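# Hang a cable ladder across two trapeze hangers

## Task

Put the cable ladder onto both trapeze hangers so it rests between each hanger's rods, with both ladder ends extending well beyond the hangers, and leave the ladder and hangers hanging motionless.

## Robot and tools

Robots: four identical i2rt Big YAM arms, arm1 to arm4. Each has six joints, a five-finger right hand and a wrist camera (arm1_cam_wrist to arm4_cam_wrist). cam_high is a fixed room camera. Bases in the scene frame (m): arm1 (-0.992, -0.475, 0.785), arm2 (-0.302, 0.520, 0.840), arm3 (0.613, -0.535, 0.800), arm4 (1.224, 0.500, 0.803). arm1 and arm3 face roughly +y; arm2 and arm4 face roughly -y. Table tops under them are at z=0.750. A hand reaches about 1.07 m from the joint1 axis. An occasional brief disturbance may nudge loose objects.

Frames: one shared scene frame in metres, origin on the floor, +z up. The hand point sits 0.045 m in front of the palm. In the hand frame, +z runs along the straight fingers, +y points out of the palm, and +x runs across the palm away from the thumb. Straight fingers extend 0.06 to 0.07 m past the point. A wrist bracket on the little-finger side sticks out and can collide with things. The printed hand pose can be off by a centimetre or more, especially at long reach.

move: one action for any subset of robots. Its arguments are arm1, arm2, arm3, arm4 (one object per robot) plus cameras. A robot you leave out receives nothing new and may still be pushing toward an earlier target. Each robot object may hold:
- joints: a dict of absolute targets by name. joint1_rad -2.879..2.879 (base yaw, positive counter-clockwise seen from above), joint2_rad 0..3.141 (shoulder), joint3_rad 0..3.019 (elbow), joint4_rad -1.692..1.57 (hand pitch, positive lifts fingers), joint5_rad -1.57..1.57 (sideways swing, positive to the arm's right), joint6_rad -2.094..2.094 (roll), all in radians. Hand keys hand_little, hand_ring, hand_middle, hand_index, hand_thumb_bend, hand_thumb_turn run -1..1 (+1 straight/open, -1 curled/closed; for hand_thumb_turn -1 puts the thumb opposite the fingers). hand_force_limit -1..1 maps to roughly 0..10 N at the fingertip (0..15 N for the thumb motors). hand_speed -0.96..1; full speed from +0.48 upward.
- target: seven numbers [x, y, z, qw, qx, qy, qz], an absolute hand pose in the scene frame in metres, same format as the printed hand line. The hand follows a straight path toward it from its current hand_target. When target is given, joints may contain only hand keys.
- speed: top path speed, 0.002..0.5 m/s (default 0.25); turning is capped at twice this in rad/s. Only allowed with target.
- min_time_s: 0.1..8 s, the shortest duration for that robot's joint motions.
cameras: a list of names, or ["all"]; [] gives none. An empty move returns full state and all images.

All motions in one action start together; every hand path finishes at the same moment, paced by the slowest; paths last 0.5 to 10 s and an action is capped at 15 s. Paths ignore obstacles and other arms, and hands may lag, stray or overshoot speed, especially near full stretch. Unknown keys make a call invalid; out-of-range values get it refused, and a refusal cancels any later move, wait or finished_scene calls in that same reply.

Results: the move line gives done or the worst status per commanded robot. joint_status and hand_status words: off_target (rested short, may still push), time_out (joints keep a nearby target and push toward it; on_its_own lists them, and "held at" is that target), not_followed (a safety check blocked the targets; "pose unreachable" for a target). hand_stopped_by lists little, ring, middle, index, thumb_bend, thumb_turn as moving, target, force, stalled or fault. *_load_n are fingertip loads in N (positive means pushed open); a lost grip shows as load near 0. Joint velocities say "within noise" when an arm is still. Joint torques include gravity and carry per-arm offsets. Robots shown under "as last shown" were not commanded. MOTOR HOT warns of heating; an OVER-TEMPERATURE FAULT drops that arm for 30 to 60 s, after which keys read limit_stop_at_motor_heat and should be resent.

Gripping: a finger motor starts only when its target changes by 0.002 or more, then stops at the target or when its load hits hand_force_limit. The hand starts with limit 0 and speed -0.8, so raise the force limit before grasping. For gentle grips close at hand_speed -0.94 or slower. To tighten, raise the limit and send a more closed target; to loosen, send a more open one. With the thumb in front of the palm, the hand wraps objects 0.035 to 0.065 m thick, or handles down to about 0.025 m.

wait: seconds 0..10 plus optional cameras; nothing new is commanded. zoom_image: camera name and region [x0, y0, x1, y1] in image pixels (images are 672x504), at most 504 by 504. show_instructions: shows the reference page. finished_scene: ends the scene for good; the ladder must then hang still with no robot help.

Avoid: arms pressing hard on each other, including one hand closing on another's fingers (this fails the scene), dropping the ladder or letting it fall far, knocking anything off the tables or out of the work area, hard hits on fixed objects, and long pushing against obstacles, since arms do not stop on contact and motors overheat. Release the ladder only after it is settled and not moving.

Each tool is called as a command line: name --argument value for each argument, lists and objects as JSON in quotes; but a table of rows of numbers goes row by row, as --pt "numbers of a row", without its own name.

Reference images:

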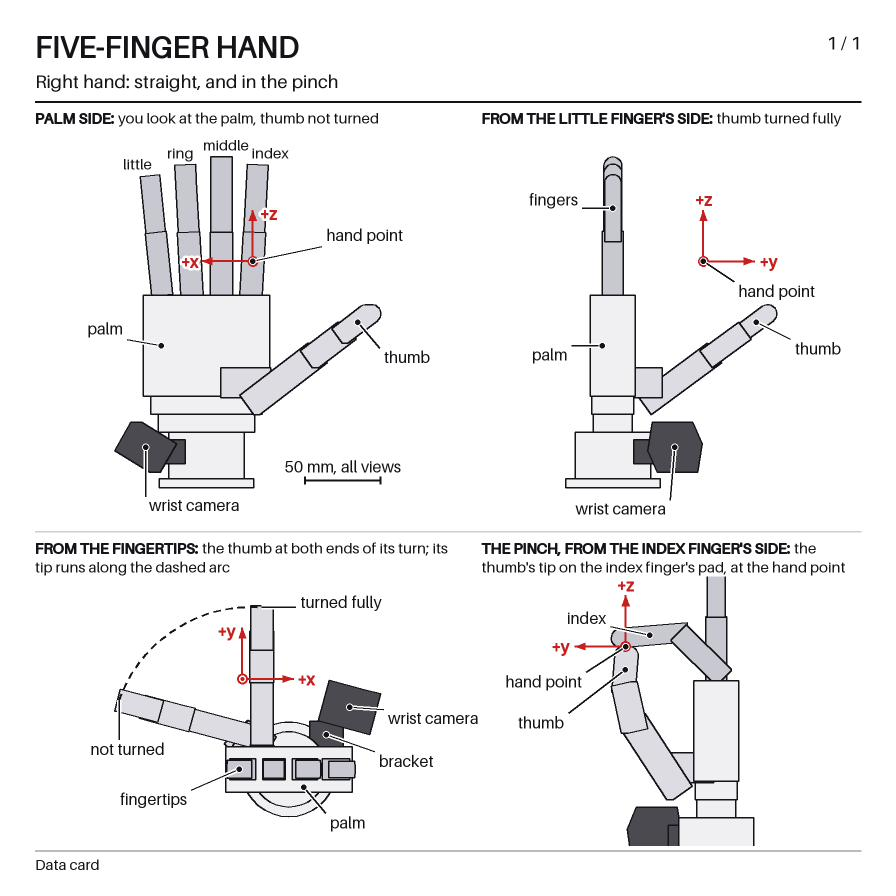

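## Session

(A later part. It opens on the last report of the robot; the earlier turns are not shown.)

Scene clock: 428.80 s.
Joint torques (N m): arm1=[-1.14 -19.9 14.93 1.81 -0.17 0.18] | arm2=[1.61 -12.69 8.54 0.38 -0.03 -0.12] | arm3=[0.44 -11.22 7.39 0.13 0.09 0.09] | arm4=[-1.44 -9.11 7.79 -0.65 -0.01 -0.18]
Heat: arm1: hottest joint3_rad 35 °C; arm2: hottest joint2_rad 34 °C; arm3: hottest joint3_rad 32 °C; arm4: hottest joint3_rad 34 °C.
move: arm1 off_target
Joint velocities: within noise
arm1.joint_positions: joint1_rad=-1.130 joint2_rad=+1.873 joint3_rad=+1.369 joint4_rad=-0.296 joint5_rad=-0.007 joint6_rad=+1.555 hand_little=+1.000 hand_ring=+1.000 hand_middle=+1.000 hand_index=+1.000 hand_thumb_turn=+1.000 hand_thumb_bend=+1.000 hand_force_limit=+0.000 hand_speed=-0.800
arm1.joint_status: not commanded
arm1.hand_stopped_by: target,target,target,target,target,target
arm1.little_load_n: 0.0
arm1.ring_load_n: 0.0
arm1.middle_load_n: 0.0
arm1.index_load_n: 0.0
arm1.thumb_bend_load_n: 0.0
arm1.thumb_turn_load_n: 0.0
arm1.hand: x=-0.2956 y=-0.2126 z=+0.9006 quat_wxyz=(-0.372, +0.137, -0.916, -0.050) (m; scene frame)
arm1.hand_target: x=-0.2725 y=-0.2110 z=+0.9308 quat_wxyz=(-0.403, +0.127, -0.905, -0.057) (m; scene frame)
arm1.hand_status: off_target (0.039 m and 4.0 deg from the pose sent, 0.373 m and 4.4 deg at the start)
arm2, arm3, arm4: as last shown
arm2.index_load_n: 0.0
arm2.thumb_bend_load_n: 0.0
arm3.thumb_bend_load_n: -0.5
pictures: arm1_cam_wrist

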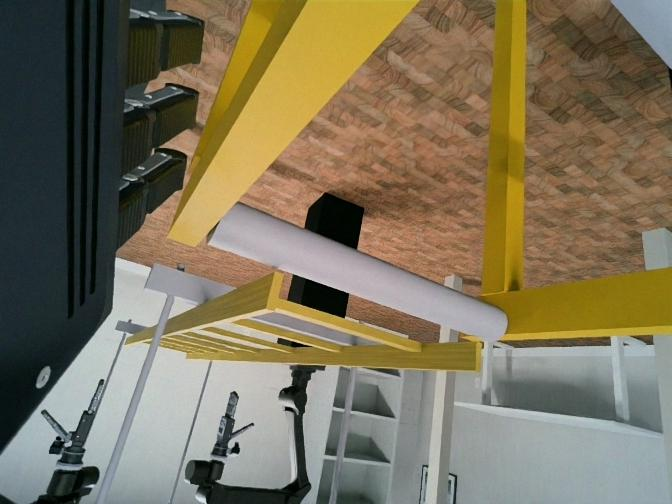

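move --arm1 '{"joints": {"joint1_rad": -1.0, "joint2_rad": 1.2, "joint3_rad": 1.44, "joint4_rad": -1.03, "joint5_rad": 0.0, "joint6_rad": 1.57}, "min_time_s": 2}' --arm2 '{"target": [-0.22, 0.15, 1.10, 0, 0.7071, 0.7071, 0], "speed": 0.2}' --arm3 '{"target": [0.86, -0.36, 1.08, 0, 1, 0, 0], "speed": 0.2}' --arm4 '{"target": [1.16, 0.29, 1.06, 0, 0, 1, 0], "speed": 0.2}' --cameras '["all"]'

zoom_image --camera "cam_high" --region '[130, 200, 270, 320]'

zoom_image --camera "cam_high" --region '[375, 165, 515, 285]'

zoom_image --camera "arm1_cam_wrist" --region '[100, 100, 400, 340]'

Scene clock: 437.73 s.
Joint torques (N m): arm1=[-0.44 -10.46 16.05 0.43 -0.03 0.23] | arm2=[1.55 -8 8.75 0.47 -0.06 -0.09] | arm3=[-0.91 -8.53 7.35 0.13 0.07 -0.11] | arm4=[-0.26 -7.53 10.97 -0.73 -0.01 -0.01]
Heat: arm1: hottest joint3_rad 37 °C; arm2: hottest joint2_rad 34 °C; arm3: hottest joint3_rad 32 °C; arm4: hottest joint3_rad 34 °C.
move: arm1 done; arm2 done; arm3 done; arm4 off_target
Joint velocities: within noise
arm1.joint_positions: joint1_rad=-1.006 joint2_rad=+1.199 joint3_rad=+1.387 joint4_rad=-1.016 joint5_rad=-0.002 joint6_rad=+1.555 hand_little=+1.000 hand_ring=+1.000 hand_middle=+1.000 hand_index=+1.000 hand_thumb_turn=+1.000 hand_thumb_bend=+1.000 hand_force_limit=+0.000 hand_speed=-0.800
arm1.joint_status: all done
arm1.hand_stopped_by: target,target,target,target,target,target
arm1.little_load_n: 0.0
arm1.ring_load_n: 0.0
arm1.middle_load_n: 0.0
arm1.index_load_n: 0.0
arm1.thumb_bend_load_n: 0.0
arm1.thumb_turn_load_n: 0.0
arm1.hand: x=-0.5323 y=-0.2125 z=+1.1868 quat_wxyz=(-0.356, +0.194, -0.911, -0.069) (m; scene frame)
arm1.hand_target: x=-0.5301 y=-0.2089 z=+1.2142 quat_wxyz=(-0.373, +0.188, -0.906, -0.075) (m; scene frame)
arm1.hand_status: not commanded
arm2.joint_positions: joint1_rad=+0.219 joint2_rad=+1.239 joint3_rad=+1.278 joint4_rad=-1.607 joint5_rad=+0.000 joint6_rad=+1.650 hand_little=+1.000 hand_ring=+1.000 hand_middle=+1.000 hand_index=+1.000 hand_thumb_turn=+1.000 hand_thumb_bend=+1.000 hand_force_limit=+0.000 hand_speed=-0.800
arm2.joint_status: not commanded
arm2.hand_stopped_by: target,target,target,target,target,target
arm2.little_load_n: 0.0
arm2.ring_load_n: 0.0
arm2.middle_load_n: 0.0
arm2.index_load_n: 0.5
arm2.thumb_bend_load_n: 0.0
arm2.thumb_turn_load_n: 0.0
arm2.hand: x=-0.2171 y=+0.1478 z=+1.1013 quat_wxyz=(-0.004, -0.709, -0.705, +0.003) (m; scene frame)
arm2.hand_target: x=-0.2199 y=+0.1499 z=+1.1000 quat_wxyz=(+0.000, -0.707, -0.707, +0.000) (m; scene frame)
arm2.hand_status: done (0.004 m and 0.7 deg from the pose sent, 0.110 m and 0.5 deg at the start)
arm3.joint_positions: joint1_rad=-0.986 joint2_rad=+1.303 joint3_rad=+1.379 joint4_rad=-1.650 joint5_rad=-0.009 joint6_rad=-0.865 hand_little=+1.000 hand_ring=+1.000 hand_middle=+1.000 hand_index=+1.000 hand_thumb_turn=-1.000 hand_thumb_bend=+1.000 hand_force_limit=-0.300 hand_speed=-0.400
arm3.joint_status: not commanded
arm3.hand_stopped_by: target,target,target,target,target,target
arm3.little_load_n: -0.5
arm3.ring_load_n: 0.0
arm3.middle_load_n: 0.0
arm3.index_load_n: 0.0
arm3.thumb_bend_load_n: -0.5
arm3.thumb_turn_load_n: 0.0
arm3.hand: x=+0.8599 y=-0.3546 z=+1.0746 quat_wxyz=(+0.000, +1.000, +0.000, -0.003) (m; scene frame)
arm3.hand_target: x=+0.8599 y=-0.3600 z=+1.0799 quat_wxyz=(+0.000, +1.000, +0.000, +0.000) (m; scene frame)
arm3.hand_status: done (0.008 m and 0.3 deg from the pose sent, 0.083 m and 0.4 deg at the start)
arm4.joint_positions: joint1_rad=-0.410 joint2_rad=+1.092 joint3_rad=+1.127 joint4_rad=-1.635 joint5_rad=+0.012 joint6_rad=-0.318 hand_little=+1.000 hand_ring=+1.000 hand_middle=+1.000 hand_index=+1.000 hand_thumb_turn=-1.000 hand_thumb_bend=+1.000 hand_force_limit=-0.300 hand_speed=-0.400
arm4.joint_status: not commanded
arm4.hand_stopped_by: target,target,target,target,target,target
arm4.little_load_n: 0.0
arm4.ring_load_n: 0.0
arm4.middle_load_n: 0.0
arm4.index_load_n: 0.0
arm4.thumb_bend_load_n: 0.0
arm4.thumb_turn_load_n: 0.0
arm4.hand: x=+1.1608 y=+0.2938 z=+1.0468 quat_wxyz=(-0.005, +0.000, -1.000, -0.016) (m; scene frame)
arm4.hand_target: x=+1.1601 y=+0.2903 z=+1.0598 quat_wxyz=(+0.000, +0.000, -1.000, +0.000) (m; scene frame)
arm4.hand_status: off_target (0.014 m and 1.9 deg from the pose sent, 0.057 m and 0.3 deg at the start)
pictures: arm1_cam_wrist, arm2_cam_wrist, arm3_cam_wrist, arm4_cam_wrist, cam_high

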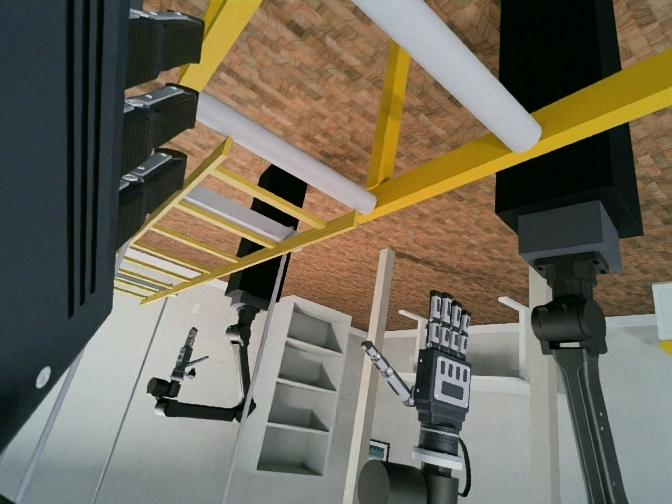

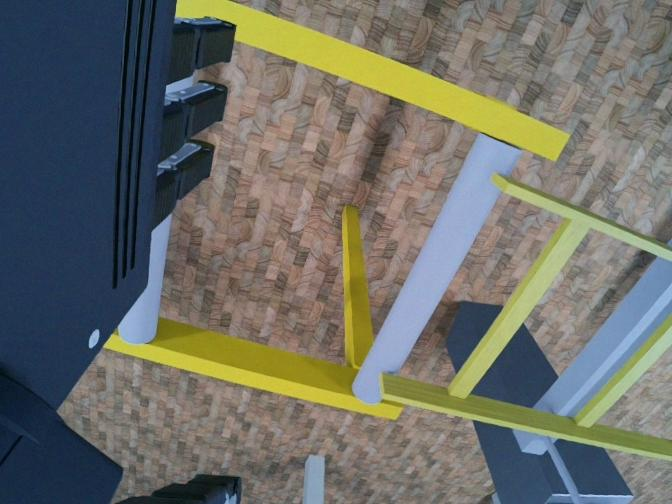

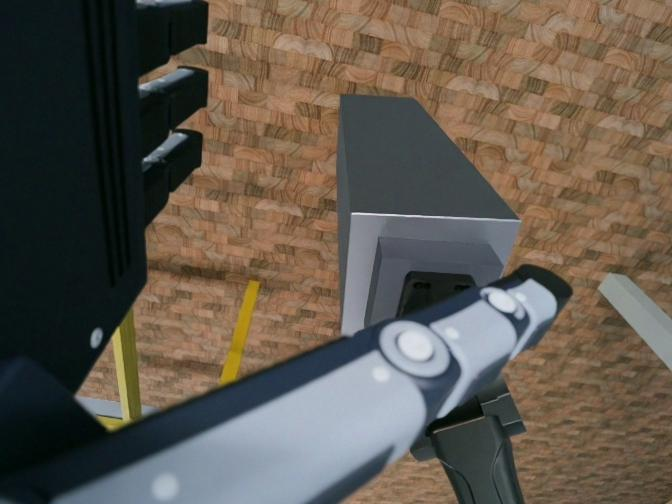

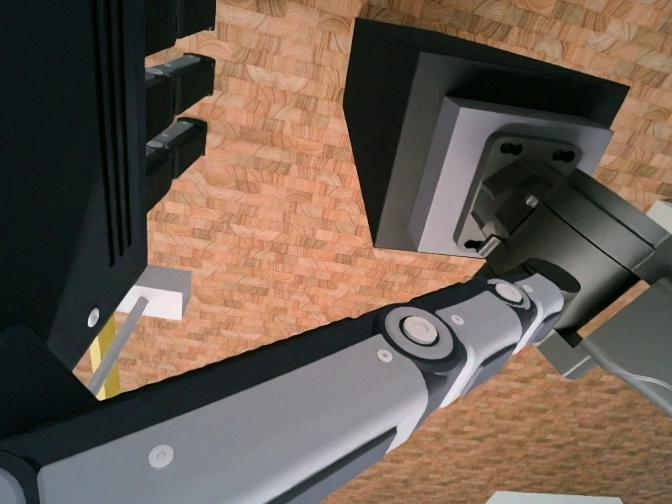

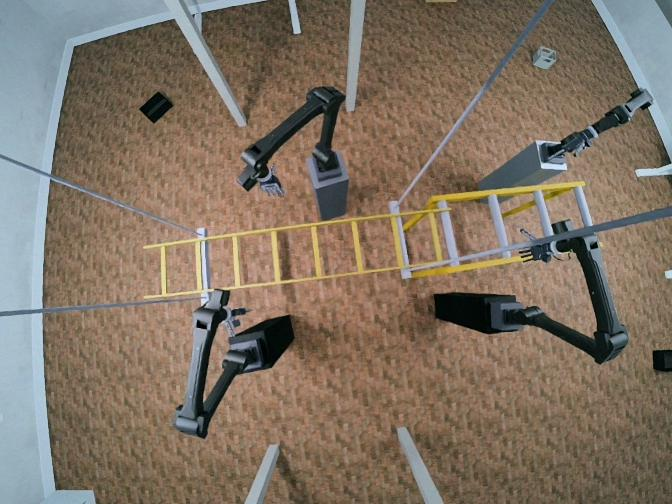

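Scaled by 3.600 from the camera's 672x504 image, which has a finer 960x720 frame.

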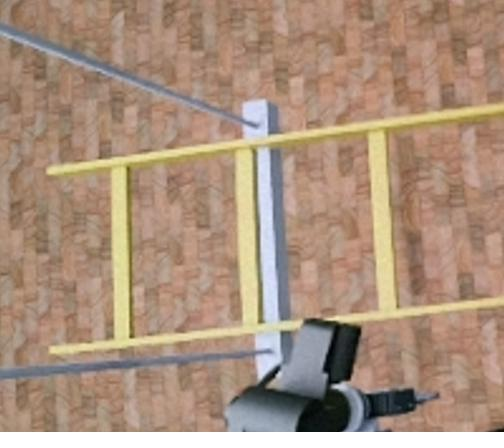

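Scaled by 3.600 from the camera's 672x504 image, which has a finer 960x720 frame.

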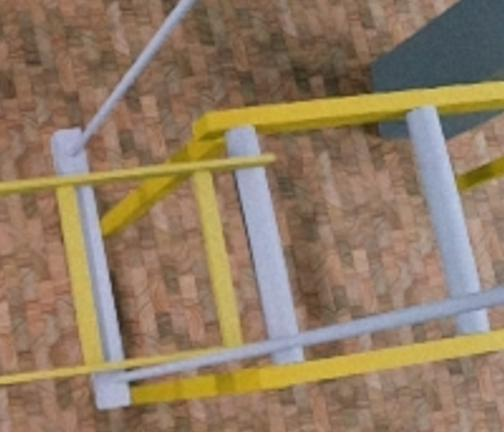

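Scaled by 1.680 from the camera's 672x504 image, which has a finer 960x720 frame.

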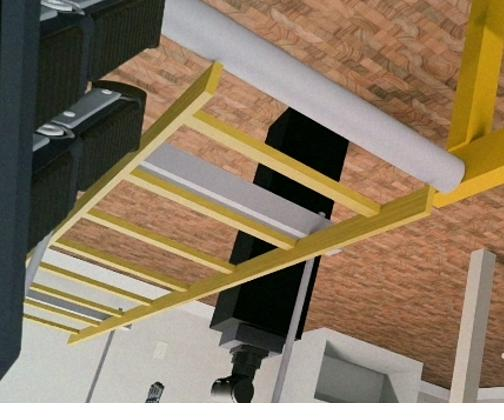

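zoom_image --camera "arm2_cam_wrist" --region '[490, 370, 640, 490]'

zoom_image --camera "arm2_cam_wrist" --region '[340, 340, 440, 420]'

zoom_image --camera "arm2_cam_wrist" --region '[460, 130, 560, 210]'

Scaled by 3.360 from the camera's 672x504 image, which has a finer 960x720 frame.

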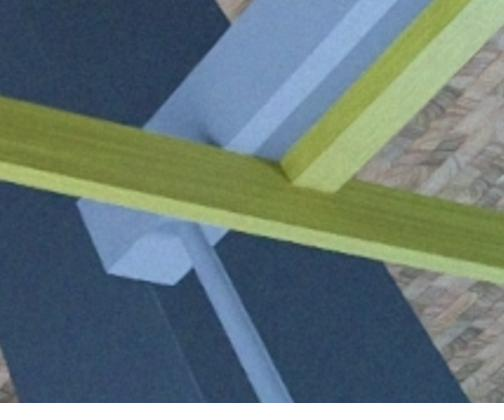

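Scaled by 5.040 from the camera's 672x504 image, which has a finer 960x720 frame.

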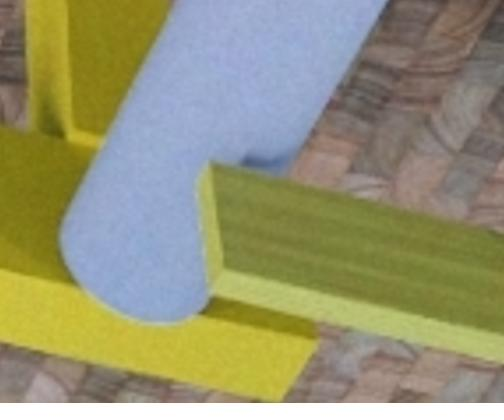

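Scaled by 5.040 from the camera's 672x504 image, which has a finer 960x720 frame.

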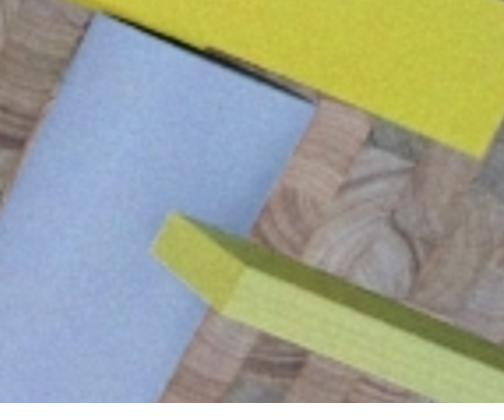

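wait --seconds 2 --cameras '["cam_high", "arm2_cam_wrist"]'

zoom_image --camera "arm2_cam_wrist" --region '[340, 340, 440, 420]'

zoom_image --camera "cam_high" --region '[130, 200, 270, 320]'

Scene clock: 441.10 s.
Joint torques (N m): arm1=[0.09 -9.52 15.83 0.42 -0.04 0.22] | arm2=[1.2 -7.53 8.9 0.36 -0.03 -0.14] | arm3=[-1.03 -8.35 7.32 0.1 0.05 -0.12] | arm4=[-0.26 -7.59 10.99 -0.73 -0.01 -0.01]
Heat: arm1: hottest joint3_rad 38 °C; arm2: hottest joint2_rad 34 °C; arm3: hottest joint3_rad 31 °C; arm4: hottest joint3_rad 34 °C.
Joint velocities: within noise
arm1.joint_positions: joint1_rad=-1.006 joint2_rad=+1.199 joint3_rad=+1.387 joint4_rad=-1.016 joint5_rad=-0.002 joint6_rad=+1.555 hand_little=+1.000 hand_ring=+1.000 hand_middle=+1.000 hand_index=+1.000 hand_thumb_turn=+1.000 hand_thumb_bend=+1.000 hand_force_limit=+0.000 hand_speed=-0.800
arm1.joint_status: all done
arm1.hand_stopped_by: target,target,target,target,target,target
arm1.little_load_n: 0.0
arm1.ring_load_n: 0.0
arm1.middle_load_n: 0.0
arm1.index_load_n: 0.0
arm1.thumb_bend_load_n: -0.5
arm1.thumb_turn_load_n: 0.0
arm1.hand: x=-0.5323 y=-0.2125 z=+1.1868 quat_wxyz=(-0.356, +0.194, -0.911, -0.069) (m; scene frame)
arm1.hand_target: x=-0.5301 y=-0.2089 z=+1.2142 quat_wxyz=(-0.373, +0.188, -0.906, -0.075) (m; scene frame)
arm1.hand_status: not commanded
arm2.joint_positions: joint1_rad=+0.219 joint2_rad=+1.239 joint3_rad=+1.278 joint4_rad=-1.607 joint5_rad=+0.000 joint6_rad=+1.650 hand_little=+1.000 hand_ring=+1.000 hand_middle=+1.000 hand_index=+1.000 hand_thumb_turn=+1.000 hand_thumb_bend=+1.000 hand_force_limit=+0.000 hand_speed=-0.800
arm2.joint_status: not commanded
arm2.hand_stopped_by: target,target,target,target,target,target
arm2.little_load_n: 0.0
arm2.ring_load_n: 0.0
arm2.middle_load_n: 0.0
arm2.index_load_n: 0.0
arm2.thumb_bend_load_n: 0.0
arm2.thumb_turn_load_n: 0.0
arm2.hand: x=-0.2171 y=+0.1478 z=+1.1013 quat_wxyz=(-0.004, -0.709, -0.705, +0.003) (m; scene frame)
arm2.hand_target: x=-0.2199 y=+0.1499 z=+1.1000 quat_wxyz=(+0.000, -0.707, -0.707, +0.000) (m; scene frame)
arm2.hand_status: done (0.004 m and 0.7 deg from the pose sent, 0.110 m and 0.5 deg at the start)
arm3.joint_positions: joint1_rad=-0.986 joint2_rad=+1.303 joint3_rad=+1.379 joint4_rad=-1.650 joint5_rad=-0.009 joint6_rad=-0.865 hand_little=+1.000 hand_ring=+1.000 hand_middle=+1.000 hand_index=+1.000 hand_thumb_turn=-1.000 hand_thumb_bend=+1.000 hand_force_limit=-0.300 hand_speed=-0.400
arm3.joint_status: not commanded
arm3.hand_stopped_by: target,target,target,target,target,target
arm3.little_load_n: 0.0
arm3.ring_load_n: 0.0
arm3.middle_load_n: 0.0
arm3.index_load_n: 0.0
arm3.thumb_bend_load_n: 0.0
arm3.thumb_turn_load_n: 0.0
arm3.hand: x=+0.8599 y=-0.3546 z=+1.0746 quat_wxyz=(+0.000, +1.000, +0.000, -0.003) (m; scene frame)
arm3.hand_target: x=+0.8599 y=-0.3600 z=+1.0799 quat_wxyz=(+0.000, +1.000, +0.000, +0.000) (m; scene frame)
arm3.hand_status: done (0.008 m and 0.3 deg from the pose sent, 0.083 m and 0.4 deg at the start)
arm4.joint_positions: joint1_rad=-0.410 joint2_rad=+1.092 joint3_rad=+1.127 joint4_rad=-1.635 joint5_rad=+0.012 joint6_rad=-0.318 hand_little=+1.000 hand_ring=+1.000 hand_middle=+1.000 hand_index=+1.000 hand_thumb_turn=-1.000 hand_thumb_bend=+1.000 hand_force_limit=-0.300 hand_speed=-0.400
arm4.joint_status: not commanded
arm4.hand_stopped_by: target,target,target,target,target,target
arm4.little_load_n: 0.0
arm4.ring_load_n: 0.0
arm4.middle_load_n: 0.0
arm4.index_load_n: 0.0
arm4.thumb_bend_load_n: 0.0
arm4.thumb_turn_load_n: 0.0
arm4.hand: x=+1.1608 y=+0.2938 z=+1.0468 quat_wxyz=(-0.005, +0.000, -1.000, -0.016) (m; scene frame)
arm4.hand_target: x=+1.1601 y=+0.2903 z=+1.0598 quat_wxyz=(+0.000, +0.000, -1.000, +0.000) (m; scene frame)
arm4.hand_status: off_target (0.014 m and 1.9 deg from the pose sent, 0.057 m and 0.3 deg at the start)
wait: 2.00 s; at rest from the start
pictures: arm2_cam_wrist, cam_high

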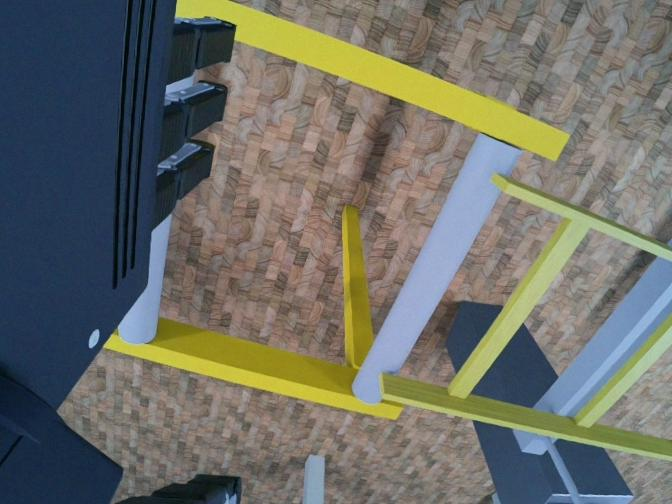

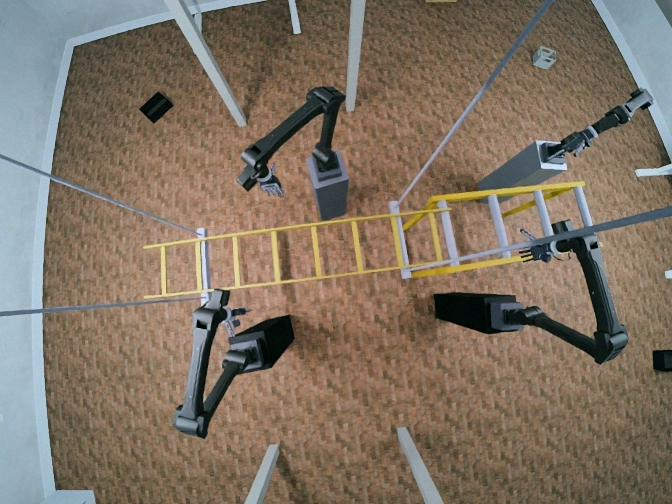

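Scaled by 5.040 from the camera's 672x504 image, which has a finer 960x720 frame.

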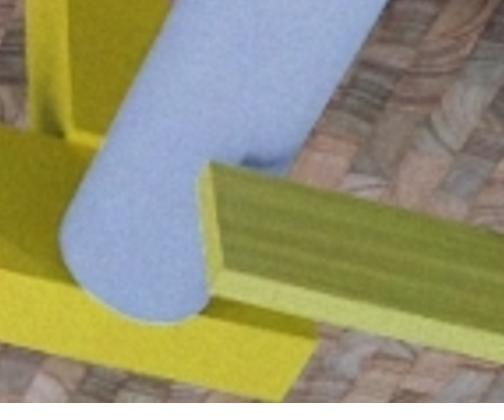

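Scaled by 3.600 from the camera's 672x504 image, which has a finer 960x720 frame.

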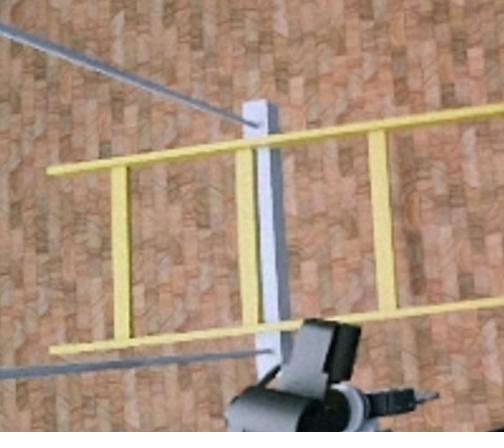

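finished_scene --scene 1

The scene is finished: the task was done.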